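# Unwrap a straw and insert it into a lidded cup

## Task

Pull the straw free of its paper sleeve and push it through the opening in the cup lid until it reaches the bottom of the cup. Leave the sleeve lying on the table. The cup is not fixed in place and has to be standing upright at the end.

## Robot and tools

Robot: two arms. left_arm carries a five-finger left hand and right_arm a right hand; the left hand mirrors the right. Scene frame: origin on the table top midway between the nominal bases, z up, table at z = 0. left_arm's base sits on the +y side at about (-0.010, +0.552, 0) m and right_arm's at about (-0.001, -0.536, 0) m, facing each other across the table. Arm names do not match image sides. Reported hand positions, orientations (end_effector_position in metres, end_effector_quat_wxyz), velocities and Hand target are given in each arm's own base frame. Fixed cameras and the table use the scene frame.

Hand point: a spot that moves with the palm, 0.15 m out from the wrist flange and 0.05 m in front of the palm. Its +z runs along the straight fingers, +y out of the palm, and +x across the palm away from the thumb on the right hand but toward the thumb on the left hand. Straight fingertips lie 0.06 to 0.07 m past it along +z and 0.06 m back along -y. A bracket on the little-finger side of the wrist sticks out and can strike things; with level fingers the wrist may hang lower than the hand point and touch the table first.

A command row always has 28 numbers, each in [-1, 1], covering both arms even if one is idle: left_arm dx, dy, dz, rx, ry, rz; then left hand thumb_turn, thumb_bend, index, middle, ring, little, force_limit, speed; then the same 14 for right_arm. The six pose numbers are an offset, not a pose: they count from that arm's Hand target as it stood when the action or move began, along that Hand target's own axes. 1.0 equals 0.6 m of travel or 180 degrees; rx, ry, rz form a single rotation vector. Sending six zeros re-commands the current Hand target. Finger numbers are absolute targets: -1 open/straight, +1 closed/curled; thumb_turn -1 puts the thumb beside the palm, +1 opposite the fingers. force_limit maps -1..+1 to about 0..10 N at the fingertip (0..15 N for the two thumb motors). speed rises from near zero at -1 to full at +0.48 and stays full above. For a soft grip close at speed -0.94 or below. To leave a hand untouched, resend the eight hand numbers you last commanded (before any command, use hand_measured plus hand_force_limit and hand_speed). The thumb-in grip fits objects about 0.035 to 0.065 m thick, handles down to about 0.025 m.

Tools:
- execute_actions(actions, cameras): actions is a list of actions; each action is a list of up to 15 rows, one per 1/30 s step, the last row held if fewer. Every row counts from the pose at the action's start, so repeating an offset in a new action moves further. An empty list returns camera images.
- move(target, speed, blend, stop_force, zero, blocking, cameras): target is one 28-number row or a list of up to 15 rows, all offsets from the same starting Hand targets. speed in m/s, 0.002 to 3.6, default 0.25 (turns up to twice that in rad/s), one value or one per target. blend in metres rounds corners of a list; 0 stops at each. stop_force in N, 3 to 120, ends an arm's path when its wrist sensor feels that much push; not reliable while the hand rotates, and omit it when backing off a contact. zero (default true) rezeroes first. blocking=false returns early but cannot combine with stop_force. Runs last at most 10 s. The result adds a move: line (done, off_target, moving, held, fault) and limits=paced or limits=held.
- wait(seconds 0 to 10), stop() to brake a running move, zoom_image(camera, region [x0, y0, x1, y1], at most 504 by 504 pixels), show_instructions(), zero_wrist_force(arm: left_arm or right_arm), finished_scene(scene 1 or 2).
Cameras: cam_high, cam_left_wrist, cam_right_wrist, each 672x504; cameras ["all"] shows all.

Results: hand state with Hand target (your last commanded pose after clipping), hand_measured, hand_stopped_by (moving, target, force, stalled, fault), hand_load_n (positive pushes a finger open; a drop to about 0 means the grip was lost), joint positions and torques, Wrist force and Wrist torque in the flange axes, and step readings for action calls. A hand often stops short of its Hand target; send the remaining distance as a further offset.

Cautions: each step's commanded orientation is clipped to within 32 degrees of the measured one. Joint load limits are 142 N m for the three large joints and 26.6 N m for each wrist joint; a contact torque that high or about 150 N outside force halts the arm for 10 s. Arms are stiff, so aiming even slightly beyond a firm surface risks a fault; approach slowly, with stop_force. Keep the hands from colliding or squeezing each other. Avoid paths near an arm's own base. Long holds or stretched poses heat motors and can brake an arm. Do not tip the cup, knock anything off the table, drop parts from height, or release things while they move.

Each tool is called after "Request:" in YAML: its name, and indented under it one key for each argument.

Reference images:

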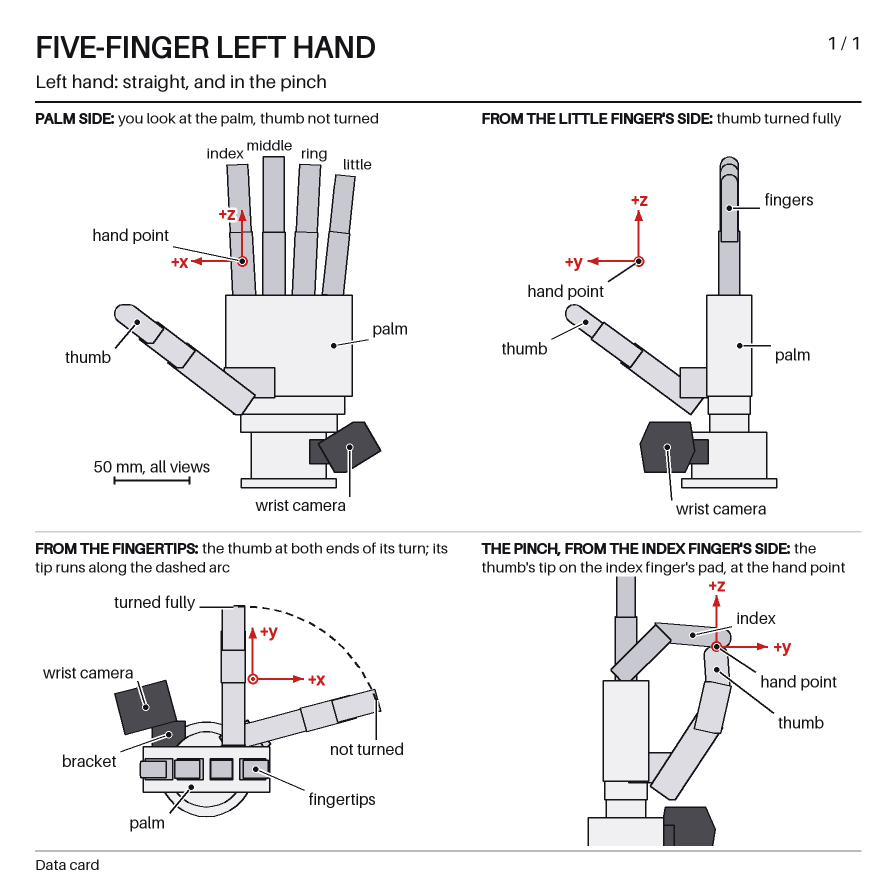

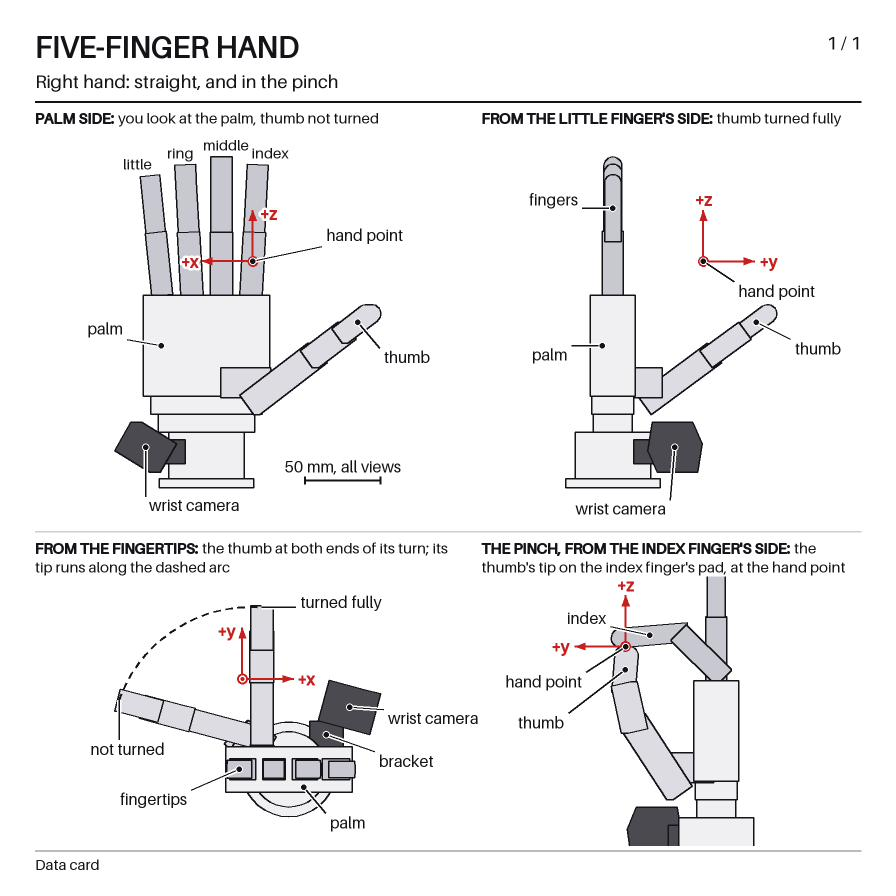

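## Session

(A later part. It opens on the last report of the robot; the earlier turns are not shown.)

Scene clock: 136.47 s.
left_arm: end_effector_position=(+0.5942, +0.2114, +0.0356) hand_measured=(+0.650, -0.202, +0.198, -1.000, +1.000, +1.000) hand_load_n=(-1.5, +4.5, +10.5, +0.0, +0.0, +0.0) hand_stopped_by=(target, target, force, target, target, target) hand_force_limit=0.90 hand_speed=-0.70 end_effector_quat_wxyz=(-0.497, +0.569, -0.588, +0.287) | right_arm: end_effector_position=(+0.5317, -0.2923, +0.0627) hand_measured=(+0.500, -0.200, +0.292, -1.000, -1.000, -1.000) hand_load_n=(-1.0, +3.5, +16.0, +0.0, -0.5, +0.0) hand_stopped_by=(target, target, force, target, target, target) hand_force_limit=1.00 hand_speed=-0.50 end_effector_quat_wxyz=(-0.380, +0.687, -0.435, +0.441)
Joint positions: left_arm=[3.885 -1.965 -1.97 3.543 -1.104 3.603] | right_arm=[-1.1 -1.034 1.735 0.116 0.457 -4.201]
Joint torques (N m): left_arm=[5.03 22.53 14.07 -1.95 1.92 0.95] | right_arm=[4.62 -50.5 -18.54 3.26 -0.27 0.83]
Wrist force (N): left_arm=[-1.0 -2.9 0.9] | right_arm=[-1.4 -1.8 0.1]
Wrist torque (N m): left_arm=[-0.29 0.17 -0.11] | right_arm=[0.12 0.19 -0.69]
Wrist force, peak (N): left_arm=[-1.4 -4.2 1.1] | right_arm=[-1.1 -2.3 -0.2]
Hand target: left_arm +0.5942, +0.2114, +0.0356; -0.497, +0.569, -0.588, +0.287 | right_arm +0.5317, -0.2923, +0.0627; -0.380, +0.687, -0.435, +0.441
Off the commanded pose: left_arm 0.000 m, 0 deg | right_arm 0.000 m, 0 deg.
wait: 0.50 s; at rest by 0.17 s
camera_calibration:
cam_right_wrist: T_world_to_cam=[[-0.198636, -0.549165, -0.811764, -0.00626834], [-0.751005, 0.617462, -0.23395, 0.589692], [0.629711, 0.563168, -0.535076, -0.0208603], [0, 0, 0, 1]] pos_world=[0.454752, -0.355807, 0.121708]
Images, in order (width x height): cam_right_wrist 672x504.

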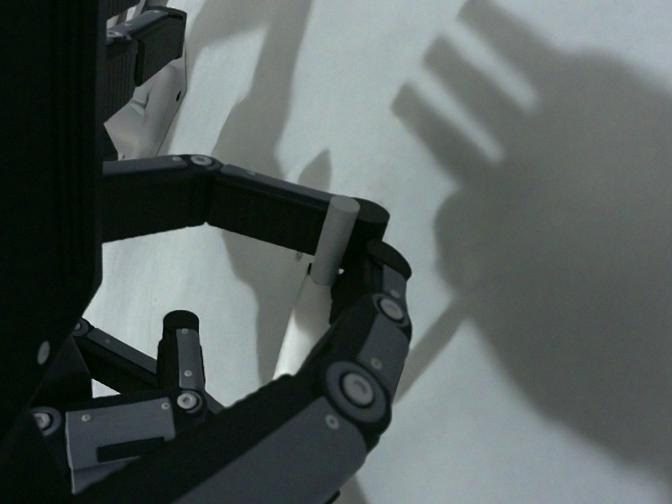

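Request:
execute_actions:
  actions:
    - [[0,0,0,0,0,0,0.65,-0.2,0.5,-1,1,1,0.9,-0.7,0,0,0,0,0,0,0.5,-0.2,-0.1,-1,-1,-1,1,-0.4]]

Request:
move:
  target: [0,0,0,0,0,0,0.65,-0.2,0.5,-1,1,1,0.9,-0.7,0,-0.0067,-0.0025,0,0,0,0.5,-0.2,-0.1,-1,-1,-1,1,-0.4]
  speed: 0.06
  cameras: ["cam_right_wrist"]

Request:
execute_actions:
  actions:
    - [[0,0,0,0,0,0,0.65,-0.2,0.5,-1,1,1,0.9,-0.7,0,0,0,0,0,0,0.5,-0.2,0.5,-1,-1,-1,1,-0.6]]

Request:
wait:
  seconds: 0.5
  cameras: ["cam_right_wrist"]

Scene clock: 137.47 s.
left_arm: end_effector_position=(+0.5942, +0.2114, +0.0356) hand_measured=(+0.650, -0.202, +0.198, -1.000, +1.000, +1.000) hand_load_n=(-1.0, +6.0, +9.5, +0.0, +0.0, +0.0) hand_stopped_by=(target, target, force, target, target, target) hand_force_limit=0.90 hand_speed=-0.70 end_effector_quat_wxyz=(-0.497, +0.569, -0.588, +0.287) | right_arm: end_effector_position=(+0.5317, -0.2923, +0.0627) hand_measured=(+0.500, -0.200, -0.100, -1.000, -1.000, -1.000) hand_load_n=(+0.0, +0.0, +0.0, -0.5, +0.0, +0.0) hand_stopped_by=(target, target, target, target, target, target) hand_force_limit=1.00 hand_speed=-0.40 end_effector_quat_wxyz=(-0.380, +0.687, -0.435, +0.441)
Joint positions: left_arm=[3.885 -1.965 -1.97 3.543 -1.104 3.603] | right_arm=[-1.1 -1.034 1.735 0.116 0.457 -4.201]
Joint torques (N m): left_arm=[2.56 22.34 6.84 -1.72 1.44 0.92] | right_arm=[4.47 -51.23 -18.44 3.17 1.49 0.35]
Wrist force (N): left_arm=[-1.1 -0.4 1.2] | right_arm=[-1.1 -2.9 -1.1]
Wrist torque (N m): left_arm=[-0.30 0.21 -0.16] | right_arm=[0.11 0.19 -0.67]
Wrist force, peak (N): left_arm=[-1.6 -3.9 1.0] | right_arm=[-1.3 -3.2 -0.9]
Hand target: left_arm +0.5942, +0.2114, +0.0356; -0.497, +0.569, -0.588, +0.287 | right_arm +0.5317, -0.2923, +0.0627; -0.380, +0.687, -0.435, +0.441
Off the commanded pose: left_arm 0.000 m, 0 deg | right_arm 0.000 m, 0 deg.
Step readings (end_effector_position of left_arm | right_arm):
0: (+0.5942, +0.2114, +0.0356) | (+0.5317, -0.2923, +0.0627)
1: (+0.5942, +0.2114, +0.0356) | (+0.5317, -0.2923, +0.0627)
2: (+0.5942, +0.2114, +0.0356) | (+0.5317, -0.2923, +0.0627)
4: (+0.5942, +0.2114, +0.0356) | (+0.5317, -0.2923, +0.0627)
8: (+0.5942, +0.2114, +0.0356) | (+0.5317, -0.2923, +0.0627)
15: (+0.5942, +0.2114, +0.0356) | (+0.5317, -0.2923, +0.0627)

Scene clock: 138.17 s.
left_arm: end_effector_position=(+0.5942, +0.2114, +0.0356) hand_measured=(+0.650, -0.202, +0.198, -1.000, +1.000, +1.000) hand_load_n=(-0.5, +5.5, +9.5, +0.0, +0.0, +0.0) hand_stopped_by=(target, target, force, target, target, target) hand_force_limit=0.90 hand_speed=-0.70 end_effector_quat_wxyz=(-0.497, +0.569, -0.588, +0.287) | right_arm: end_effector_position=(+0.5313, -0.2912, +0.0669) hand_measured=(+0.500, -0.200, -0.100, -1.000, -1.000, -1.000) hand_load_n=(+0.0, +0.5, +0.0, +0.0, +0.0, +0.0) hand_stopped_by=(target, target, target, target, target, target) hand_force_limit=1.00 hand_speed=-0.40 end_effector_quat_wxyz=(-0.380, +0.687, -0.435, +0.441)
Joint positions: left_arm=[3.885 -1.965 -1.97 3.543 -1.104 3.603] | right_arm=[-1.1 -1.042 1.736 0.123 0.457 -4.2]
Joint torques (N m): left_arm=[0.97 22.8 6.8 -1.45 1.22 0.93] | right_arm=[10.51 -34.32 -7.18 1.25 1.91 1.35]
Wrist force (N): left_arm=[-0.6 -0.4 0.8] | right_arm=[-1.1 -3.0 -0.9]
Wrist torque (N m): left_arm=[-0.28 0.13 -0.13] | right_arm=[0.09 0.19 -0.71]
Wrist force, peak (N): left_arm=[-1.2 -0.6 0.9] | right_arm=[-1.2 -3.2 -1.0]
Hand target: left_arm +0.5942, +0.2114, +0.0356; -0.497, +0.569, -0.588, +0.287 | right_arm +0.5313, -0.2912, +0.0668; -0.380, +0.687, -0.435, +0.441
Off the commanded pose: left_arm 0.000 m, 0 deg | right_arm 0.000 m, 0 deg.
move: done
camera_calibration:
cam_right_wrist: T_world_to_cam=[[-0.198671, -0.549197, -0.811735, -0.00225877], [-0.750966, 0.617497, -0.233983, 0.589707], [0.629746, 0.5631, -0.535106, -0.0191361], [0, 0, 0, 1]] pos_world=[0.454452, -0.354607, 0.125908]
Images, in order (width x height): cam_right_wrist 672x504.

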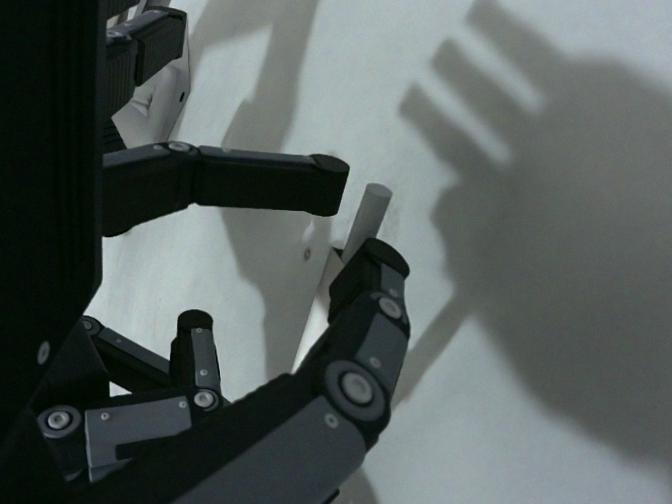

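Scene clock: 138.87 s.
left_arm: end_effector_position=(+0.5942, +0.2114, +0.0356) hand_measured=(+0.650, -0.202, +0.198, -1.000, +1.000, +1.000) hand_load_n=(-1.0, +4.5, +10.0, +0.0, +0.0, +0.0) hand_stopped_by=(target, target, force, target, target, target) hand_force_limit=0.90 hand_speed=-0.70 end_effector_quat_wxyz=(-0.497, +0.569, -0.588, +0.287) | right_arm: end_effector_position=(+0.5313, -0.2912, +0.0668) hand_measured=(+0.500, -0.202, +0.208, -1.000, -1.000, -1.000) hand_load_n=(-1.0, +7.0, +15.5, +0.0, +0.0, +0.0) hand_stopped_by=(target, target, force, target, target, target) hand_force_limit=1.00 hand_speed=-0.60 end_effector_quat_wxyz=(-0.380, +0.687, -0.435, +0.441)
Joint positions: left_arm=[3.885 -1.965 -1.97 3.543 -1.104 3.603] | right_arm=[-1.1 -1.042 1.736 0.123 0.457 -4.2]
Joint torques (N m): left_arm=[-1.19 23.22 6.63 -1.21 0.91 0.87] | right_arm=[10.17 -25.97 -8.32 -1.24 1.42 0.21]
Wrist force (N): left_arm=[-0.5 -0.2 1.0] | right_arm=[-0.5 -3.0 -1.1]
Wrist torque (N m): left_arm=[-0.26 0.20 -0.16] | right_arm=[0.10 0.17 -0.72]
Wrist force, peak (N): left_arm=[-1.0 -0.6 1.1] | right_arm=[-1.4 -3.2 -1.0]
Hand target: left_arm +0.5942, +0.2114, +0.0356; -0.497, +0.569, -0.588, +0.287 | right_arm +0.5313, -0.2912, +0.0668; -0.380, +0.687, -0.435, +0.441
Off the commanded pose: left_arm 0.000 m, 0 deg | right_arm 0.000 m, 0 deg.
Step readings (end_effector_position of left_arm | right_arm):
0: (+0.5942, +0.2114, +0.0356) | (+0.5313, -0.2912, +0.0669)
1: (+0.5942, +0.2114, +0.0356) | (+0.5313, -0.2912, +0.0669)
2: (+0.5942, +0.2114, +0.0356) | (+0.5313, -0.2912, +0.0669)
4: (+0.5942, +0.2114, +0.0356) | (+0.5313, -0.2912, +0.0669)
8: (+0.5942, +0.2114, +0.0356) | (+0.5313, -0.2912, +0.0669)
15: (+0.5942, +0.2114, +0.0356) | (+0.5313, -0.2912, +0.0669)

Scene clock: 139.37 s.
left_arm: end_effector_position=(+0.5942, +0.2114, +0.0356) hand_measured=(+0.650, -0.202, +0.198, -1.000, +1.000, +1.000) hand_load_n=(-1.5, +4.5, +10.0, +0.0, +0.0, +0.0) hand_stopped_by=(target, target, force, target, target, target) hand_force_limit=0.90 hand_speed=-0.70 end_effector_quat_wxyz=(-0.497, +0.569, -0.588, +0.287) | right_arm: end_effector_position=(+0.5313, -0.2912, +0.0668) hand_measured=(+0.500, -0.202, +0.208, -1.000, -1.000, -1.000) hand_load_n=(-1.0, +7.0, +15.0, +0.0, +0.0, +0.0) hand_stopped_by=(target, target, force, target, target, target) hand_force_limit=1.00 hand_speed=-0.60 end_effector_quat_wxyz=(-0.380, +0.687, -0.435, +0.441)
Joint positions: left_arm=[3.885 -1.965 -1.97 3.543 -1.104 3.603] | right_arm=[-1.1 -1.042 1.736 0.123 0.457 -4.2]
Joint torques (N m): left_arm=[-2.69 22.96 6.32 -1.04 0.7 1] | right_arm=[9.49 -25.92 -8.94 -1.12 1.26 -0.41]
Wrist force (N): left_arm=[-0.3 -0.3 1.0] | right_arm=[-0.5 -3.1 -1.1]
Wrist torque (N m): left_arm=[-0.29 0.19 -0.14] | right_arm=[0.08 0.17 -0.72]
Wrist force, peak (N): left_arm=[-0.8 -0.7 0.8] | right_arm=[-0.5 -3.3 -1.3]
Hand target: left_arm +0.5942, +0.2114, +0.0356; -0.497, +0.569, -0.588, +0.287 | right_arm +0.5313, -0.2912, +0.0668; -0.380, +0.687, -0.435, +0.441
Off the commanded pose: left_arm 0.000 m, 0 deg | right_arm 0.000 m, 0 deg.
wait: 0.50 s; at rest by 0.17 s
camera_calibration:
cam_right_wrist: T_world_to_cam=[[-0.198636, -0.549165, -0.811764, -0.00239562], [-0.751005, 0.617462, -0.23395, 0.589746], [0.629711, 0.563168, -0.535076, -0.019097], [0, 0, 0, 1]] pos_world=[0.454452, -0.354707, 0.125808]
Images, in order (width x height): cam_right_wrist 672x504.

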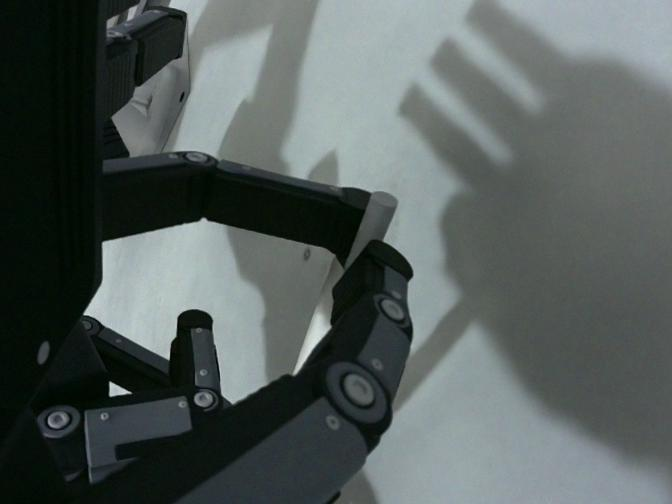

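Request:
execute_actions:
  actions:
    - [[0,0,0,0,0,0,0.65,-0.2,0.5,-1,1,1,0.9,-0.7,0,0,0,0,0,0,0.5,-0.2,-0.1,-1,-1,-1,1,-0.4]]

Request:
move:
  target: [0,0,0,0,0,0,0.65,-0.2,0.5,-1,1,1,0.9,-0.7,0,0.0036,0.0013,0,0,0,0.5,-0.2,-0.1,-1,-1,-1,1,-0.4]
  speed: 0.06

Request:
execute_actions:
  actions:
    - [[0,0,0,0,0,0,0.65,-0.2,0.5,-1,1,1,0.9,-0.7,0,0,0,0,0,0,0.5,-0.2,0.5,-1,-1,-1,1,-0.6]]

Request:
wait:
  seconds: 0.5
  cameras: ["cam_right_wrist"]

Scene clock: 140.40 s.
left_arm: end_effector_position=(+0.5942, +0.2114, +0.0356) hand_measured=(+0.650, -0.202, +0.198, -1.000, +1.000, +1.000) hand_load_n=(-1.0, +6.0, +9.5, +0.0, +0.0, +0.0) hand_stopped_by=(target, target, force, target, target, target) hand_force_limit=0.90 hand_speed=-0.70 end_effector_quat_wxyz=(-0.497, +0.569, -0.588, +0.287) | right_arm: end_effector_position=(+0.5313, -0.2912, +0.0668) hand_measured=(+0.500, -0.200, -0.100, -1.000, -1.000, -1.000) hand_load_n=(+0.0, +0.0, +0.5, +0.0, -0.5, +0.0) hand_stopped_by=(target, target, target, target, target, target) hand_force_limit=1.00 hand_speed=-0.40 end_effector_quat_wxyz=(-0.380, +0.687, -0.435, +0.441)
Joint positions: left_arm=[3.885 -1.965 -1.97 3.543 -1.104 3.603] | right_arm=[-1.1 -1.042 1.736 0.123 0.457 -4.2]
Joint torques (N m): left_arm=[-5.45 23.2 6.58 -0.56 0.26 0.81] | right_arm=[8.18 -26.45 -10.95 -0.93 0.57 -1.05]
Wrist force (N): left_arm=[-1.0 -0.4 1.0] | right_arm=[-1.0 -3.1 -0.9]
Wrist torque (N m): left_arm=[-0.28 0.19 -0.16] | right_arm=[0.08 0.18 -0.71]
Wrist force, peak (N): left_arm=[-1.1 -0.4 1.0] | right_arm=[-1.2 -3.3 -1.1]
Hand target: left_arm +0.5942, +0.2114, +0.0356; -0.497, +0.569, -0.588, +0.287 | right_arm +0.5313, -0.2912, +0.0668; -0.380, +0.687, -0.435, +0.441
Off the commanded pose: left_arm 0.000 m, 0 deg | right_arm 0.000 m, 0 deg.
Step readings (end_effector_position of left_arm | right_arm):
0: (+0.5942, +0.2114, +0.0356) | (+0.5313, -0.2912, +0.0668)
1: (+0.5942, +0.2114, +0.0356) | (+0.5313, -0.2912, +0.0668)
2: (+0.5942, +0.2114, +0.0356) | (+0.5313, -0.2912, +0.0668)
4: (+0.5942, +0.2114, +0.0356) | (+0.5313, -0.2912, +0.0668)
8: (+0.5942, +0.2114, +0.0356) | (+0.5313, -0.2912, +0.0668)
15: (+0.5942, +0.2114, +0.0356) | (+0.5313, -0.2912, +0.0668)

Scene clock: 141.10 s.
left_arm: end_effector_position=(+0.5942, +0.2114, +0.0356) hand_measured=(+0.650, -0.202, +0.198, -1.000, +1.000, +1.000) hand_load_n=(-0.5, +5.5, +9.5, -0.5, +0.0, +0.0) hand_stopped_by=(target, target, force, target, target, target) hand_force_limit=0.90 hand_speed=-0.70 end_effector_quat_wxyz=(-0.497, +0.569, -0.588, +0.287) | right_arm: end_effector_position=(+0.5315, -0.2918, +0.0646) hand_measured=(+0.500, -0.200, -0.100, -1.000, -1.000, -1.000) hand_load_n=(+0.0, +0.5, +0.0, +0.0, +0.0, +0.0) hand_stopped_by=(target, target, target, target, target, target) hand_force_limit=1.00 hand_speed=-0.40 end_effector_quat_wxyz=(-0.380, +0.687, -0.435, +0.441)
Joint positions: left_arm=[3.885 -1.965 -1.97 3.543 -1.104 3.603] | right_arm=[-1.1 -1.037 1.736 0.119 0.457 -4.201]
Joint torques (N m): left_arm=[-7.21 23.66 6.68 -0.27 -0.03 0.85] | right_arm=[-9.96 -34.2 -19.94 -0.25 -3.04 -1.56]
Wrist force (N): left_arm=[-0.7 -0.6 0.9] | right_arm=[-1.0 -3.1 -0.9]
Wrist torque (N m): left_arm=[-0.30 0.12 -0.13] | right_arm=[0.09 0.18 -0.71]
Wrist force, peak (N): left_arm=[-1.1 -0.6 0.9] | right_arm=[-1.1 -3.2 -0.9]
Hand target: left_arm +0.5942, +0.2114, +0.0356; -0.497, +0.569, -0.588, +0.287 | right_arm +0.5315, -0.2918, +0.0646; -0.380, +0.687, -0.435, +0.441
Off the commanded pose: left_arm 0.000 m, 0 deg | right_arm 0.000 m, 0 deg.
move: done

Scene clock: 141.80 s.
left_arm: end_effector_position=(+0.5942, +0.2114, +0.0356) hand_measured=(+0.650, -0.202, +0.198, -1.000, +1.000, +1.000) hand_load_n=(-1.0, +4.5, +10.0, +0.0, +0.0, +0.0) hand_stopped_by=(target, target, force, target, target, target) hand_force_limit=0.90 hand_speed=-0.70 end_effector_quat_wxyz=(-0.497, +0.569, -0.588, +0.287) | right_arm: end_effector_position=(+0.5315, -0.2918, +0.0646) hand_measured=(+0.500, -0.202, +0.210, -1.000, -1.000, -1.000) hand_load_n=(-1.0, +6.0, +15.0, +0.0, +0.0, +0.0) hand_stopped_by=(target, target, force, target, target, target) hand_force_limit=1.00 hand_speed=-0.60 end_effector_quat_wxyz=(-0.380, +0.687, -0.435, +0.441)
Joint positions: left_arm=[3.885 -1.965 -1.97 3.543 -1.104 3.603] | right_arm=[-1.1 -1.037 1.736 0.119 0.457 -4.201]
Joint torques (N m): left_arm=[-9.06 23.45 6.15 0 -0.37 0.8] | right_arm=[-10.93 -50.01 -19.77 3.09 -2.69 -1.43]
Wrist force (N): left_arm=[-2.2 -0.6 0.2] | right_arm=[-2.0 -3.3 -1.4]
Wrist torque (N m): left_arm=[-0.28 0.18 -0.14] | right_arm=[0.08 0.13 -0.72]
Wrist force, peak (N): left_arm=[-2.3 -0.6 0.7] | right_arm=[-2.1 -3.4 -1.4]
Hand target: left_arm +0.5942, +0.2114, +0.0356; -0.497, +0.569, -0.588, +0.287 | right_arm +0.5315, -0.2918, +0.0646; -0.380, +0.687, -0.435, +0.441
Off the commanded pose: left_arm 0.000 m, 0 deg | right_arm 0.000 m, 0 deg.
Step readings (end_effector_position of left_arm | right_arm):
0: (+0.5942, +0.2114, +0.0356) | (+0.5315, -0.2918, +0.0646)
1: (+0.5942, +0.2114, +0.0356) | (+0.5315, -0.2918, +0.0646)
2: (+0.5942, +0.2114, +0.0356) | (+0.5315, -0.2918, +0.0646)
4: (+0.5942, +0.2114, +0.0356) | (+0.5315, -0.2918, +0.0646)
8: (+0.5942, +0.2114, +0.0356) | (+0.5315, -0.2918, +0.0646)
15: (+0.5942, +0.2114, +0.0356) | (+0.5315, -0.2918, +0.0646)

Scene clock: 142.30 s.
left_arm: end_effector_position=(+0.5942, +0.2114, +0.0356) hand_measured=(+0.650, -0.202, +0.198, -1.000, +1.000, +1.000) hand_load_n=(-1.5, +4.0, +10.0, +0.0, +0.0, +0.0) hand_stopped_by=(target, target, force, target, target, target) hand_force_limit=0.90 hand_speed=-0.70 end_effector_quat_wxyz=(-0.497, +0.569, -0.588, +0.287) | right_arm: end_effector_position=(+0.5315, -0.2918, +0.0646) hand_measured=(+0.500, -0.202, +0.210, -1.000, -1.000, -1.000) hand_load_n=(-1.0, +6.0, +15.5, +0.0, +0.0, +0.0) hand_stopped_by=(target, target, force, target, target, target) hand_force_limit=1.00 hand_speed=-0.60 end_effector_quat_wxyz=(-0.380, +0.687, -0.435, +0.441)
Joint positions: left_arm=[3.885 -1.965 -1.97 3.543 -1.104 3.603] | right_arm=[-1.1 -1.038 1.736 0.12 0.457 -4.201]
Joint torques (N m): left_arm=[-9.84 23.1 6.56 0.14 -0.52 0.88] | right_arm=[-11.38 -51.01 -19 3.32 -2.16 -1.55]
Wrist force (N): left_arm=[-1.9 0.1 0.8] | right_arm=[-2.3 -2.5 -0.9]
Wrist torque (N m): left_arm=[-0.30 0.18 -0.14] | right_arm=[0.11 0.11 -0.70]
Wrist force, peak (N): left_arm=[-2.5 -0.9 0.7] | right_arm=[-2.2 -3.4 -1.3]
Hand target: left_arm +0.5942, +0.2114, +0.0356; -0.497, +0.569, -0.588, +0.287 | right_arm +0.5315, -0.2918, +0.0646; -0.380, +0.687, -0.435, +0.441
Off the commanded pose: left_arm 0.000 m, 0 deg | right_arm 0.000 m, 0 deg.
wait: 0.50 s; at rest by 0.17 s
camera_calibration:
cam_right_wrist: T_world_to_cam=[[-0.198636, -0.549165, -0.811764, -0.00447127], [-0.751005, 0.617462, -0.23395, 0.589752], [0.629711, 0.563168, -0.535076, -0.0200623], [0, 0, 0, 1]] pos_world=[0.454652, -0.355307, 0.123608]
Images, in order (width x height): cam_right_wrist 672x504.

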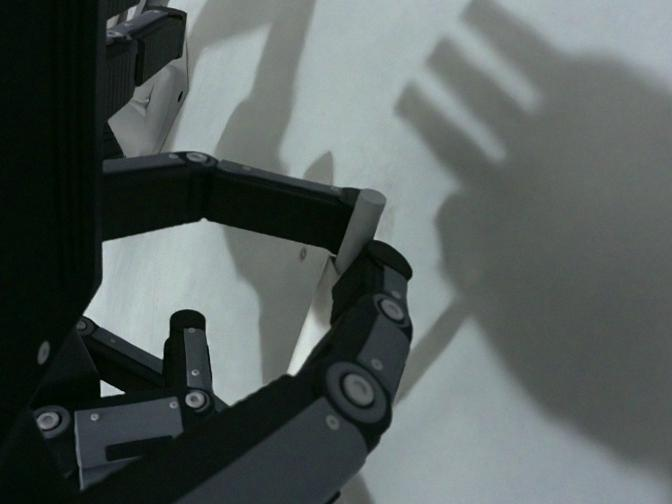

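Request:
move:
  target: [0.0093,-0.0025,-0.0005,0,0,0,0.65,-0.2,0.5,-1,1,1,0.9,-0.7,0.0107,-0.0024,-0.0009,0,0,0,0.5,-0.2,0.5,-1,-1,-1,1,-0.6]
  speed: 0.03
  cameras: ["cam_left_wrist","cam_right_wrist"]

Scene clock: 143.33 s.
left_arm: end_effector_position=(+0.5953, +0.2056, +0.0356) hand_measured=(+0.650, -0.202, +0.198, -1.000, +1.000, +1.000) hand_load_n=(-1.5, +5.5, +9.5, +0.0, +0.0, +0.0) hand_stopped_by=(target, target, force, target, target, target) hand_force_limit=0.90 hand_speed=-0.70 end_effector_quat_wxyz=(-0.497, +0.570, -0.588, +0.287) | right_arm: end_effector_position=(+0.5328, -0.2974, +0.0679) hand_measured=(+0.500, -0.200, +0.212, -1.000, -1.000, -1.000) hand_load_n=(+0.0, +1.0, +1.0, -0.5, +0.0, +0.0) hand_stopped_by=(target, target, force, target, target, target) hand_force_limit=1.00 hand_speed=-0.60 end_effector_quat_wxyz=(-0.380, +0.687, -0.435, +0.441)
Joint positions: left_arm=[3.872 -1.961 -1.975 3.547 -1.116 3.597] | right_arm=[-1.103 -1.032 1.716 0.138 0.455 -4.206]
Joint torques (N m): left_arm=[7.13 37.79 12.65 1.76 1.52 0.39] | right_arm=[-4.8 -37.06 -5.35 -1.06 -2.56 -0.5]
Wrist force (N): left_arm=[-1.9 -2.2 0.2] | right_arm=[-1.2 -2.4 -0.8]
Wrist torque (N m): left_arm=[-0.28 0.19 -0.15] | right_arm=[0.13 0.18 -0.67]
Wrist force, peak (N): left_arm=[-8.2 -0.4 0.7] | right_arm=[-8.1 -3.1 -0.8]
Hand target: left_arm +0.5953, +0.2057, +0.0356; -0.497, +0.569, -0.588, +0.287 | right_arm +0.5328, -0.2974, +0.0679; -0.380, +0.687, -0.435, +0.441
Off the commanded pose: left_arm 0.000 m, 0 deg | right_arm 0.000 m, 0 deg.
move: done
camera_calibration:
cam_left_wrist: T_world_to_cam=[[0.415539, -0.444054, 0.793816, -0.178859], [-0.409684, -0.870567, -0.27253, 0.43775], [0.812087, -0.211967, -0.543677, -0.300435], [0, 0, 0, 1]] pos_world=[0.497642, 0.237985, 0.0979416]
cam_right_wrist: T_world_to_cam=[[-0.198708, -0.54902, -0.811845, -0.00451409], [-0.750957, 0.617565, -0.233831, 0.594958], [0.629744, 0.563197, -0.535005, -0.0159755], [0, 0, 0, 1]] pos_world=[0.455952, -0.360906, 0.126908]
Images, in order (width x height): cam_left_wrist 672x504, cam_right_wrist 672x504.

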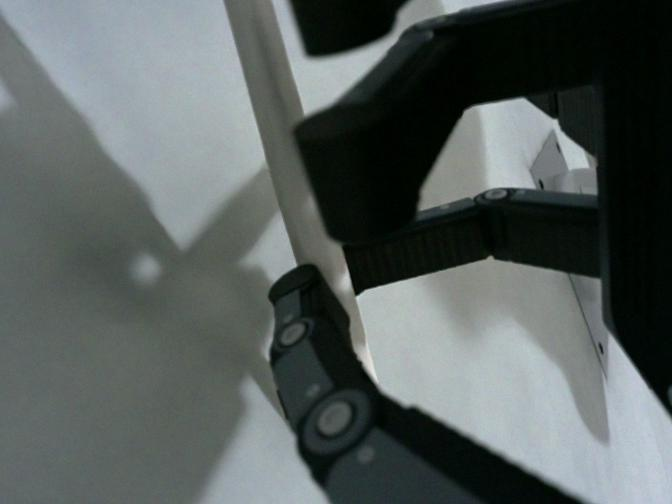

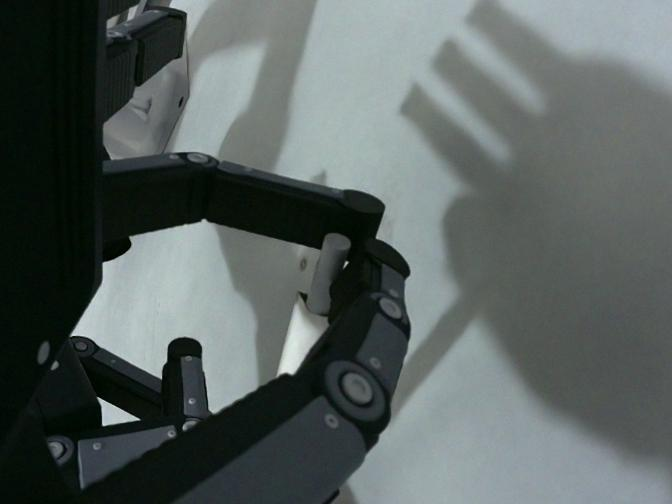

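Request:
execute_actions:
  actions:
    - [[0,0,0,0,0,0,0.65,-0.2,0.5,-1,1,1,0.9,-0.7,0,0,0,0,0,0,0.5,-0.2,-0.1,-1,-1,-1,1,-0.4]]

Request:
move:
  target: [0,0,0,0,0,0,0.65,-0.2,0.5,-1,1,1,0.9,-0.7,-0.0205,0.001,0.0003,0,0,0,0.5,-0.2,-0.1,-1,-1,-1,1,-0.4]
  speed: 0.06
  cameras: ["cam_right_wrist"]

Request:
execute_actions:
  actions:
    - [[0,0,0,0,0,0,0.65,-0.2,0.5,-1,1,1,0.9,-0.7,0,0,0,0,0,0,0.5,-0.2,0.5,-1,-1,-1,1,-0.6]]

Request:
wait:
  seconds: 0.5
  cameras: ["cam_right_wrist"]

Scene clock: 145.00 s.
left_arm: end_effector_position=(+0.5953, +0.2057, +0.0356) hand_measured=(+0.650, -0.202, +0.198, -1.000, +1.000, +1.000) hand_load_n=(-0.5, +5.5, +9.5, +0.0, +0.0, +0.0) hand_stopped_by=(target, target, force, target, target, target) hand_force_limit=0.90 hand_speed=-0.70 end_effector_quat_wxyz=(-0.497, +0.569, -0.588, +0.287) | right_arm: end_effector_position=(+0.5328, -0.2974, +0.0679) hand_measured=(+0.500, -0.200, -0.100, -1.000, -1.000, -1.000) hand_load_n=(+0.0, +0.0, +0.0, +0.0, +0.0, +0.0) hand_stopped_by=(target, target, target, target, target, target) hand_force_limit=1.00 hand_speed=-0.40 end_effector_quat_wxyz=(-0.380, +0.687, -0.435, +0.441)
Joint positions: left_arm=[3.873 -1.962 -1.975 3.547 -1.116 3.597] | right_arm=[-1.103 -1.032 1.716 0.138 0.455 -4.206]
Joint torques (N m): left_arm=[7.14 24.8 22.51 -1.8 2.33 0.9] | right_arm=[6.19 -51.11 -7.07 -1.16 1.72 1.41]
Wrist force (N): left_arm=[-0.9 -0.4 1.0] | right_arm=[-1.1 -3.1 -1.0]
Wrist torque (N m): left_arm=[-0.30 0.17 -0.16] | right_arm=[0.08 0.19 -0.68]
Wrist force, peak (N): left_arm=[-1.5 -2.3 0.3] | right_arm=[-1.2 -3.2 -0.9]
Hand target: left_arm +0.5953, +0.2057, +0.0356; -0.497, +0.569, -0.588, +0.287 | right_arm +0.5328, -0.2974, +0.0679; -0.380, +0.687, -0.435, +0.441
Off the commanded pose: left_arm 0.000 m, 0 deg | right_arm 0.000 m, 0 deg.
Step readings (end_effector_position of left_arm | right_arm):
0: (+0.5953, +0.2057, +0.0357) | (+0.5328, -0.2974, +0.0679)
1: (+0.5953, +0.2057, +0.0357) | (+0.5328, -0.2974, +0.0679)
2: (+0.5953, +0.2057, +0.0357) | (+0.5328, -0.2974, +0.0679)
4: (+0.5953, +0.2057, +0.0357) | (+0.5328, -0.2974, +0.0679)
8: (+0.5953, +0.2057, +0.0356) | (+0.5328, -0.2974, +0.0679)
15: (+0.5953, +0.2057, +0.0356) | (+0.5328, -0.2974, +0.0679)

Scene clock: 145.73 s.
left_arm: end_effector_position=(+0.5953, +0.2057, +0.0356) hand_measured=(+0.650, -0.202, +0.198, -1.000, +1.000, +1.000) hand_load_n=(-1.0, +5.5, +9.5, +0.0, +0.5, +0.0) hand_stopped_by=(target, target, force, target, target, target) hand_force_limit=0.90 hand_speed=-0.70 end_effector_quat_wxyz=(-0.497, +0.569, -0.588, +0.287) | right_arm: end_effector_position=(+0.5300, -0.2860, +0.0640) hand_measured=(+0.500, -0.200, -0.100, -1.000, -1.000, -1.000) hand_load_n=(+0.0, +0.0, +0.0, -0.5, +0.0, -0.5) hand_stopped_by=(target, target, target, target, target, target) hand_force_limit=1.00 hand_speed=-0.40 end_effector_quat_wxyz=(-0.380, +0.687, -0.435, +0.441) end_effector_velocity=(+0.000, +0.001, +0.000) end_effector_angular_velocity=(+0.004, +0.002, +0.001)
Joint positions: left_arm=[3.873 -1.962 -1.975 3.547 -1.116 3.597] | right_arm=[-1.097 -1.048 1.754 0.107 0.459 -4.196]
Joint velocities: left_arm=[within noise] | right_arm=[0.001 0.002 -0.002 0.005 0 0]
Joint torques (N m): left_arm=[6.57 24.05 22.13 -1.59 2.43 0.94] | right_arm=[-2.06 -26.32 -21.58 3.47 0.63 -0.55]
Wrist force (N): left_arm=[-0.6 -0.3 0.5] | right_arm=[-1.1 -3.2 -0.8]
Wrist torque (N m): left_arm=[-0.22 0.10 -0.15] | right_arm=[0.07 0.19 -0.78]
Wrist force, peak (N): left_arm=[-1.3 -0.4 0.8] | right_arm=[-1.2 -3.2 -0.9]
Hand target: left_arm +0.5953, +0.2057, +0.0356; -0.497, +0.569, -0.588, +0.287 | right_arm +0.5300, -0.2861, +0.0639; -0.380, +0.687, -0.435, +0.441
Off the commanded pose: left_arm 0.000 m, 0 deg | right_arm 0.000 m, 0 deg.
move: done
camera_calibration:
cam_right_wrist: T_world_to_cam=[[-0.198531, -0.549457, -0.811593, -0.00224224], [-0.751002, 0.617353, -0.234245, 0.584902], [0.629747, 0.563003, -0.535207, -0.0227626], [0, 0, 0, 1]] pos_world=[0.453152, -0.349508, 0.123008]
Images, in order (width x height): cam_right_wrist 672x504.

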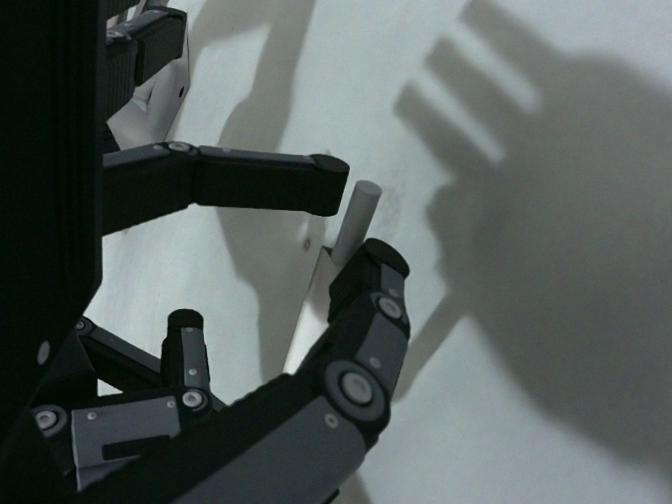

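Scene clock: 146.43 s.
left_arm: end_effector_position=(+0.5953, +0.2057, +0.0356) hand_measured=(+0.650, -0.202, +0.198, -1.000, +1.000, +1.000) hand_load_n=(-1.5, +4.5, +10.0, +0.0, +0.0, +0.0) hand_stopped_by=(target, target, force, target, target, target) hand_force_limit=0.90 hand_speed=-0.70 end_effector_quat_wxyz=(-0.497, +0.569, -0.588, +0.287) | right_arm: end_effector_position=(+0.5300, -0.2861, +0.0639) hand_measured=(+0.500, -0.202, +0.212, -1.000, -1.000, -1.000) hand_load_n=(-1.0, +6.5, +15.0, +0.0, +0.0, +0.0) hand_stopped_by=(target, target, force, target, target, target) hand_force_limit=1.00 hand_speed=-0.60 end_effector_quat_wxyz=(-0.380, +0.687, -0.435, +0.441)
Joint positions: left_arm=[3.873 -1.962 -1.975 3.547 -1.116 3.597] | right_arm=[-1.097 -1.047 1.754 0.107 0.459 -4.196]
Joint torques (N m): left_arm=[6.44 24.41 22.04 -1.37 2.33 1.05] | right_arm=[-6.45 -25.56 -21.52 2.55 -3.08 -1.08]
Wrist force (N): left_arm=[-2.1 -0.1 0.4] | right_arm=[-2.2 -2.9 -1.1]
Wrist torque (N m): left_arm=[-0.27 0.19 -0.16] | right_arm=[0.08 0.13 -0.78]
Wrist force, peak (N): left_arm=[-2.4 -0.6 0.5] | right_arm=[-2.1 -3.4 -1.3]
Hand target: left_arm +0.5953, +0.2057, +0.0356; -0.497, +0.569, -0.588, +0.287 | right_arm +0.5300, -0.2861, +0.0639; -0.380, +0.687, -0.435, +0.441
Off the commanded pose: left_arm 0.000 m, 0 deg | right_arm 0.000 m, 0 deg.
Step readings (end_effector_position of left_arm | right_arm):
0: (+0.5953, +0.2057, +0.0356) | (+0.5300, -0.2860, +0.0640)
1: (+0.5953, +0.2057, +0.0356) | (+0.5300, -0.2860, +0.0640)
2: (+0.5953, +0.2057, +0.0356) | (+0.5300, -0.2860, +0.0640)
4: (+0.5953, +0.2057, +0.0356) | (+0.5300, -0.2860, +0.0640)
8: (+0.5953, +0.2057, +0.0356) | (+0.5300, -0.2860, +0.0639)
15: (+0.5953, +0.2057, +0.0356) | (+0.5300, -0.2861, +0.0639)

Scene clock: 146.93 s.
left_arm: end_effector_position=(+0.5953, +0.2057, +0.0356) hand_measured=(+0.650, -0.202, +0.198, -1.000, +1.000, +1.000) hand_load_n=(-1.5, +4.5, +10.0, +0.0, +0.0, +0.0) hand_stopped_by=(target, target, force, target, target, target) hand_force_limit=0.90 hand_speed=-0.70 end_effector_quat_wxyz=(-0.497, +0.569, -0.588, +0.287) | right_arm: end_effector_position=(+0.5300, -0.2861, +0.0639) hand_measured=(+0.500, -0.202, +0.212, -1.000, -1.000, -1.000) hand_load_n=(-1.0, +6.5, +15.0, +0.0, +0.0, +0.0) hand_stopped_by=(target, target, force, target, target, target) hand_force_limit=1.00 hand_speed=-0.60 end_effector_quat_wxyz=(-0.380, +0.687, -0.435, +0.441)
Joint positions: left_arm=[3.873 -1.962 -1.975 3.547 -1.116 3.597] | right_arm=[-1.097 -1.047 1.754 0.107 0.459 -4.196]
Joint torques (N m): left_arm=[6.47 24.37 22.22 -1.22 2.44 0.95] | right_arm=[-6.42 -26.34 -20.95 1.45 -3 -1.31]
Wrist force (N): left_arm=[-1.8 -0.1 0.5] | right_arm=[-2.4 -3.1 -1.2]
Wrist torque (N m): left_arm=[-0.28 0.15 -0.14] | right_arm=[0.06 0.16 -0.80]
Wrist force, peak (N): left_arm=[-2.4 -0.7 0.7] | right_arm=[-2.3 -3.2 -1.6]
Hand target: left_arm +0.5953, +0.2057, +0.0356; -0.497, +0.569, -0.588, +0.287 | right_arm +0.5300, -0.2861, +0.0639; -0.380, +0.687, -0.435, +0.441
Off the commanded pose: left_arm 0.000 m, 0 deg | right_arm 0.000 m, 0 deg.
wait: 0.50 s; at rest by 0.17 s
camera_calibration:
cam_right_wrist: T_world_to_cam=[[-0.198636, -0.549165, -0.811764, -0.00220722], [-0.751005, 0.617462, -0.23395, 0.584943], [0.629711, 0.563168, -0.535076, -0.0227023], [0, 0, 0, 1]] pos_world=[0.453152, -0.349607, 0.122908]
Images, in order (width x height): cam_right_wrist 672x504.

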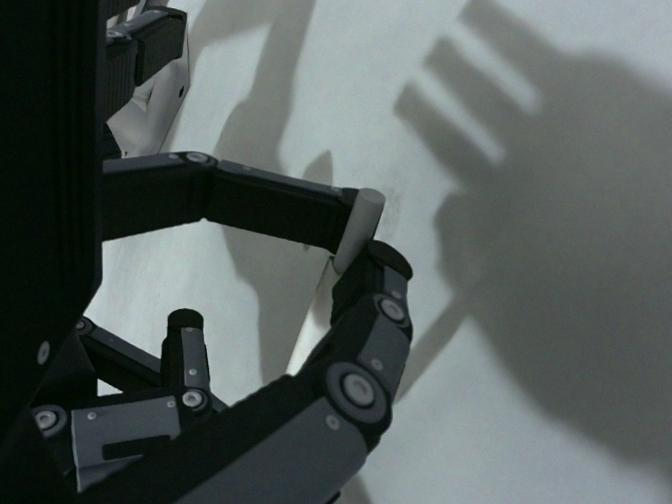

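Request:
execute_actions:
  actions:
    - [[0,0,0,0,0,0,0.65,-0.2,0.17,-1,1,1,-0.1,-0.8,0,0,0,0,0,0,0.5,-0.16,0.5,-1,-1,-1,1,-0.8]]

Request:
execute_actions:
  actions:
    - [[0,0,0,0,0,0,0.65,-0.2,0.5,-1,1,1,-0.1,-0.9,0,0,0,0,0,0,0.5,-0.16,0.5,-1,-1,-1,1,-0.8]]

Request:
wait:
  seconds: 0.5
  cameras: ["cam_right_wrist","cam_left_wrist"]

Scene clock: 147.90 s.
left_arm: end_effector_position=(+0.5953, +0.2057, +0.0356) hand_measured=(+0.650, -0.200, +0.170, -1.000, +1.000, +1.000) hand_load_n=(-0.5, +1.5, +0.5, +0.0, +0.0, +0.0) hand_stopped_by=(target, target, target, target, target, target) hand_force_limit=-0.10 hand_speed=-0.80 end_effector_quat_wxyz=(-0.497, +0.569, -0.588, +0.287) | right_arm: end_effector_position=(+0.5300, -0.2861, +0.0639) hand_measured=(+0.500, -0.170, +0.212, -1.000, -1.000, -1.000) hand_load_n=(+0.0, +12.0, +20.0, +0.0, +0.0, +0.0) hand_stopped_by=(target, stalled, force, target, target, target) hand_force_limit=1.00 hand_speed=-0.80 end_effector_quat_wxyz=(-0.380, +0.687, -0.435, +0.441)
Joint positions: left_arm=[3.873 -1.962 -1.975 3.547 -1.116 3.597] | right_arm=[-1.097 -1.047 1.754 0.107 0.459 -4.196]
Joint torques (N m): left_arm=[5.28 24.78 22.06 -1.02 2.37 0.99] | right_arm=[-7.09 -26.76 -20.2 -0.34 -2.82 -1.17]
Wrist force (N): left_arm=[-1.7 -0.5 0.5] | right_arm=[-1.7 -3.1 -1.5]
Wrist torque (N m): left_arm=[-0.29 0.19 -0.16] | right_arm=[0.07 0.14 -0.80]
Wrist force, peak (N): left_arm=[-2.3 -0.4 0.7] | right_arm=[-2.0 -3.6 -1.4]
Hand target: left_arm +0.5953, +0.2057, +0.0356; -0.497, +0.569, -0.588, +0.287 | right_arm +0.5300, -0.2861, +0.0639; -0.380, +0.687, -0.435, +0.441
Off the commanded pose: left_arm 0.000 m, 0 deg | right_arm 0.000 m, 0 deg.
Step readings (end_effector_position of left_arm | right_arm):
0: (+0.5953, +0.2057, +0.0356) | (+0.5300, -0.2861, +0.0639)
1: (+0.5953, +0.2057, +0.0356) | (+0.5300, -0.2861, +0.0639)
2: (+0.5953, +0.2057, +0.0356) | (+0.5300, -0.2861, +0.0639)
4: (+0.5953, +0.2057, +0.0356) | (+0.5300, -0.2861, +0.0639)
8: (+0.5953, +0.2057, +0.0356) | (+0.5300, -0.2861, +0.0639)
15: (+0.5953, +0.2057, +0.0356) | (+0.5300, -0.2861, +0.0639)

Scene clock: 148.60 s.
left_arm: end_effector_position=(+0.5953, +0.2057, +0.0356) hand_measured=(+0.650, -0.202, +0.186, -1.000, +1.000, +1.000) hand_load_n=(-1.0, +3.0, +5.5, +0.0, +0.0, +0.0) hand_stopped_by=(target, target, force, target, target, target) hand_force_limit=-0.10 hand_speed=-0.90 end_effector_quat_wxyz=(-0.497, +0.569, -0.588, +0.287) | right_arm: end_effector_position=(+0.5300, -0.2861, +0.0639) hand_measured=(+0.500, -0.170, +0.212, -1.000, -1.000, -1.000) hand_load_n=(+0.5, +11.5, +20.0, +0.0, +0.0, +0.0) hand_stopped_by=(target, stalled, force, target, target, target) hand_force_limit=1.00 hand_speed=-0.80 end_effector_quat_wxyz=(-0.380, +0.687, -0.435, +0.441)
Joint positions: left_arm=[3.873 -1.962 -1.975 3.547 -1.116 3.597] | right_arm=[-1.097 -1.047 1.754 0.107 0.459 -4.196]
Joint torques (N m): left_arm=[4.57 24.98 21.32 -0.82 2.38 0.89] | right_arm=[-8.11 -26.44 -18.87 -1.1 -2.83 -1.08]
Wrist force (N): left_arm=[-1.2 -0.3 0.1] | right_arm=[-1.3 -3.2 -1.5]
Wrist torque (N m): left_arm=[-0.25 0.13 -0.14] | right_arm=[0.06 0.11 -0.79]
Wrist force, peak (N): left_arm=[-1.9 -0.4 0.3] | right_arm=[-1.5 -3.1 -1.6]
Hand target: left_arm +0.5953, +0.2057, +0.0356; -0.497, +0.569, -0.588, +0.287 | right_arm +0.5300, -0.2861, +0.0639; -0.380, +0.687, -0.435, +0.441
Off the commanded pose: left_arm 0.000 m, 0 deg | right_arm 0.000 m, 0 deg.
Step readings (end_effector_position of left_arm | right_arm):
0: (+0.5953, +0.2057, +0.0356) | (+0.5300, -0.2861, +0.0639)
1: (+0.5953, +0.2057, +0.0356) | (+0.5300, -0.2861, +0.0639)
2: (+0.5953, +0.2057, +0.0356) | (+0.5300, -0.2861, +0.0639)
4: (+0.5953, +0.2057, +0.0356) | (+0.5300, -0.2861, +0.0639)
8: (+0.5953, +0.2057, +0.0356) | (+0.5300, -0.2861, +0.0639)
15: (+0.5953, +0.2057, +0.0356) | (+0.5300, -0.2861, +0.0639)

Scene clock: 149.10 s.
left_arm: end_effector_position=(+0.5953, +0.2057, +0.0356) hand_measured=(+0.650, -0.202, +0.186, -1.000, +1.000, +1.000) hand_load_n=(-0.5, +3.5, +5.5, +0.0, +0.0, +0.0) hand_stopped_by=(target, target, force, target, target, target) hand_force_limit=-0.10 hand_speed=-0.90 end_effector_quat_wxyz=(-0.497, +0.569, -0.588, +0.287) | right_arm: end_effector_position=(+0.5300, -0.2861, +0.0639) hand_measured=(+0.500, -0.170, +0.212, -1.000, -1.000, -1.000) hand_load_n=(+0.5, +11.5, +20.5, +0.0, +0.0, +0.0) hand_stopped_by=(target, stalled, force, target, target, target) hand_force_limit=1.00 hand_speed=-0.80 end_effector_quat_wxyz=(-0.380, +0.687, -0.435, +0.441)
Joint positions: left_arm=[3.873 -1.962 -1.975 3.547 -1.116 3.597] | right_arm=[-1.097 -1.047 1.754 0.107 0.459 -4.196]
Joint torques (N m): left_arm=[4.89 24.39 21.91 -0.54 2.34 0.96] | right_arm=[-6.93 -25.81 -19.34 -1.18 -2.65 -1.13]
Wrist force (N): left_arm=[-1.4 -0.2 0.2] | right_arm=[-1.7 -2.6 -1.3]
Wrist torque (N m): left_arm=[-0.28 0.18 -0.15] | right_arm=[0.11 0.14 -0.79]
Wrist force, peak (N): left_arm=[-1.8 -0.6 0.2] | right_arm=[-1.5 -3.1 -1.5]
Hand target: left_arm +0.5953, +0.2057, +0.0356; -0.497, +0.569, -0.588, +0.287 | right_arm +0.5300, -0.2861, +0.0639; -0.380, +0.687, -0.435, +0.441
Off the commanded pose: left_arm 0.000 m, 0 deg | right_arm 0.000 m, 0 deg.
wait: 0.50 s; at rest by 0.17 s
camera_calibration:
cam_left_wrist: T_world_to_cam=[[0.415522, -0.44409, 0.793804, -0.178796], [-0.409701, -0.870548, -0.272564, 0.437845], [0.812088, -0.211967, -0.543676, -0.300414], [0, 0, 0, 1]] pos_world=[0.497642, 0.238085, 0.0979416]
cam_right_wrist: T_world_to_cam=[[-0.198636, -0.549165, -0.811764, -0.00220722], [-0.751005, 0.617462, -0.23395, 0.584943], [0.629711, 0.563168, -0.535076, -0.0227023], [0, 0, 0, 1]] pos_world=[0.453152, -0.349607, 0.122908]
Images, in order (width x height): cam_left_wrist 672x504, cam_right_wrist 672x504.

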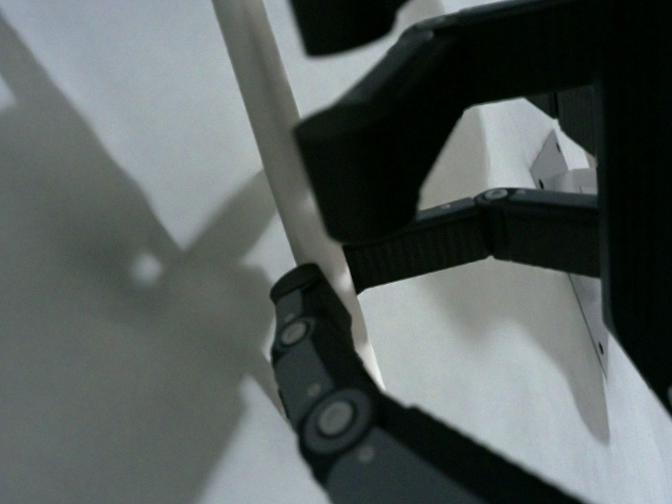

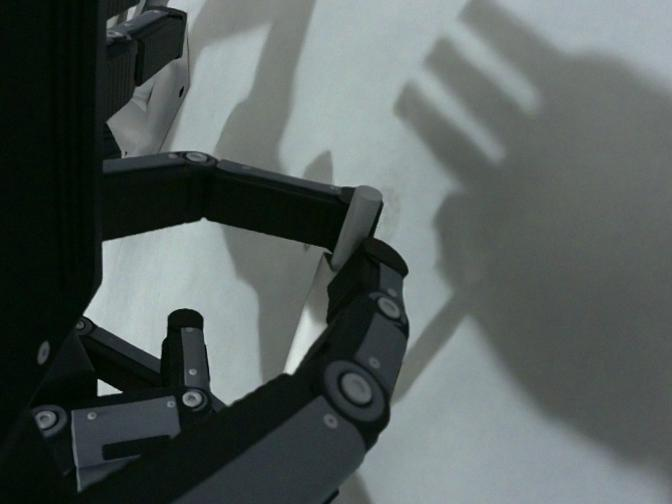

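Right 20/11.5, left 5.5. Pull same step.

Request:
move:
  target: [0.0093,-0.0025,-0.0005,0,0,0,0.65,-0.2,0.5,-1,1,1,-0.1,-0.9,0.0107,-0.0024,-0.0009,0,0,0,0.5,-0.16,0.5,-1,-1,-1,1,-0.8]
  speed: 0.02
  cameras: ["cam_left_wrist","cam_right_wrist"]

Scene clock: 149.97 s.
left_arm: end_effector_position=(+0.5964, +0.1999, +0.0357) hand_measured=(+0.650, -0.202, +0.186, -1.000, +1.000, +1.000) hand_load_n=(-2.5, +2.5, +4.5, +0.0, +0.0, +0.0) hand_stopped_by=(target, target, force, target, target, target) hand_force_limit=-0.10 hand_speed=-0.90 end_effector_quat_wxyz=(-0.497, +0.570, -0.588, +0.287) | right_arm: end_effector_position=(+0.5313, -0.2917, +0.0672) hand_measured=(+0.500, -0.170, +0.212, -1.000, -1.000, -1.000) hand_load_n=(+3.0, +12.5, +20.0, +0.0, +0.0, +0.0) hand_stopped_by=(target, stalled, force, target, target, target) hand_force_limit=1.00 hand_speed=-0.80 end_effector_quat_wxyz=(-0.380, +0.687, -0.435, +0.441)
Joint positions: left_arm=[3.86 -1.959 -1.979 3.551 -1.128 3.592] | right_arm=[-1.1 -1.042 1.734 0.125 0.457 -4.201]
Joint torques (N m): left_arm=[4.66 37.48 10.25 1.32 2.51 0.09] | right_arm=[-7.47 -36.83 -10.01 -1.87 -1.93 -0.79]
Wrist force (N): left_arm=[-6.8 -0.6 0.1] | right_arm=[-6.3 -3.1 -1.4]
Wrist torque (N m): left_arm=[-0.25 0.22 -0.15] | right_arm=[0.11 0.14 -0.68]
Wrist force, peak (N): left_arm=[-8.4 -0.8 0.3] | right_arm=[-8.0 -3.4 -1.6]
Hand target: left_arm +0.5964, +0.2000, +0.0357; -0.497, +0.569, -0.588, +0.287 | right_arm +0.5313, -0.2917, +0.0671; -0.380, +0.687, -0.435, +0.441
Off the commanded pose: left_arm 0.000 m, 0 deg | right_arm 0.000 m, 0 deg.
move: done
camera_calibration:
cam_left_wrist: T_world_to_cam=[[0.415539, -0.444054, 0.793816, -0.181927], [-0.409684, -0.870567, -0.27253, 0.433266], [0.812087, -0.211967, -0.543677, -0.302482], [0, 0, 0, 1]] pos_world=[0.498742, 0.232285, 0.0980416]
cam_right_wrist: T_world_to_cam=[[-0.198708, -0.54902, -0.811845, -0.00225103], [-0.750957, 0.617565, -0.233831, 0.590148], [0.629744, 0.563197, -0.535005, -0.0186156], [0, 0, 0, 1]] pos_world=[0.454452, -0.355206, 0.126208]
Images, in order (width x height): cam_left_wrist 672x504, cam_right_wrist 672x504.

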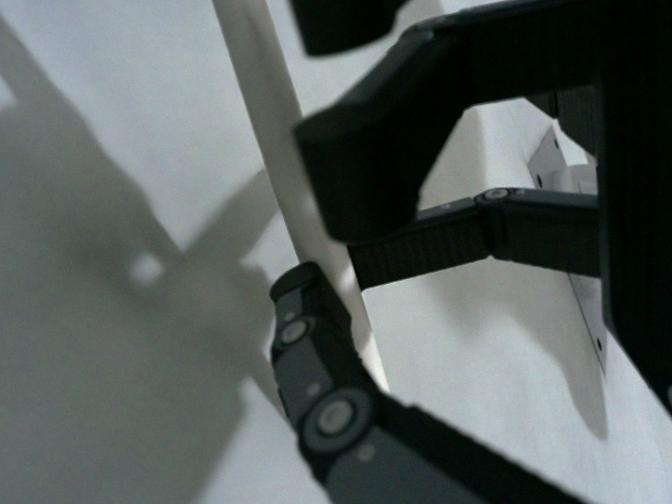

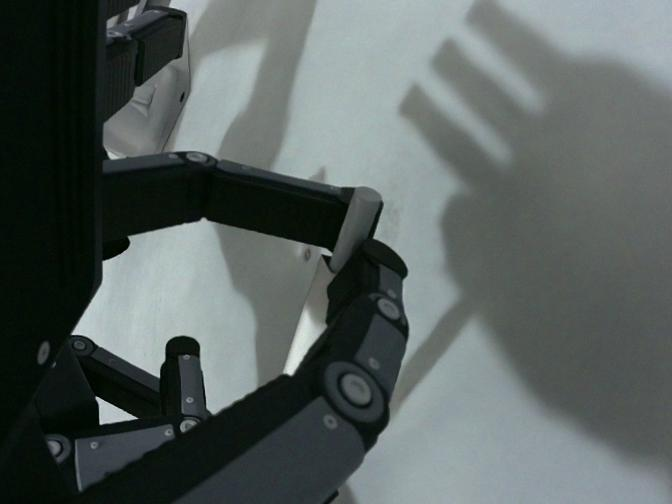

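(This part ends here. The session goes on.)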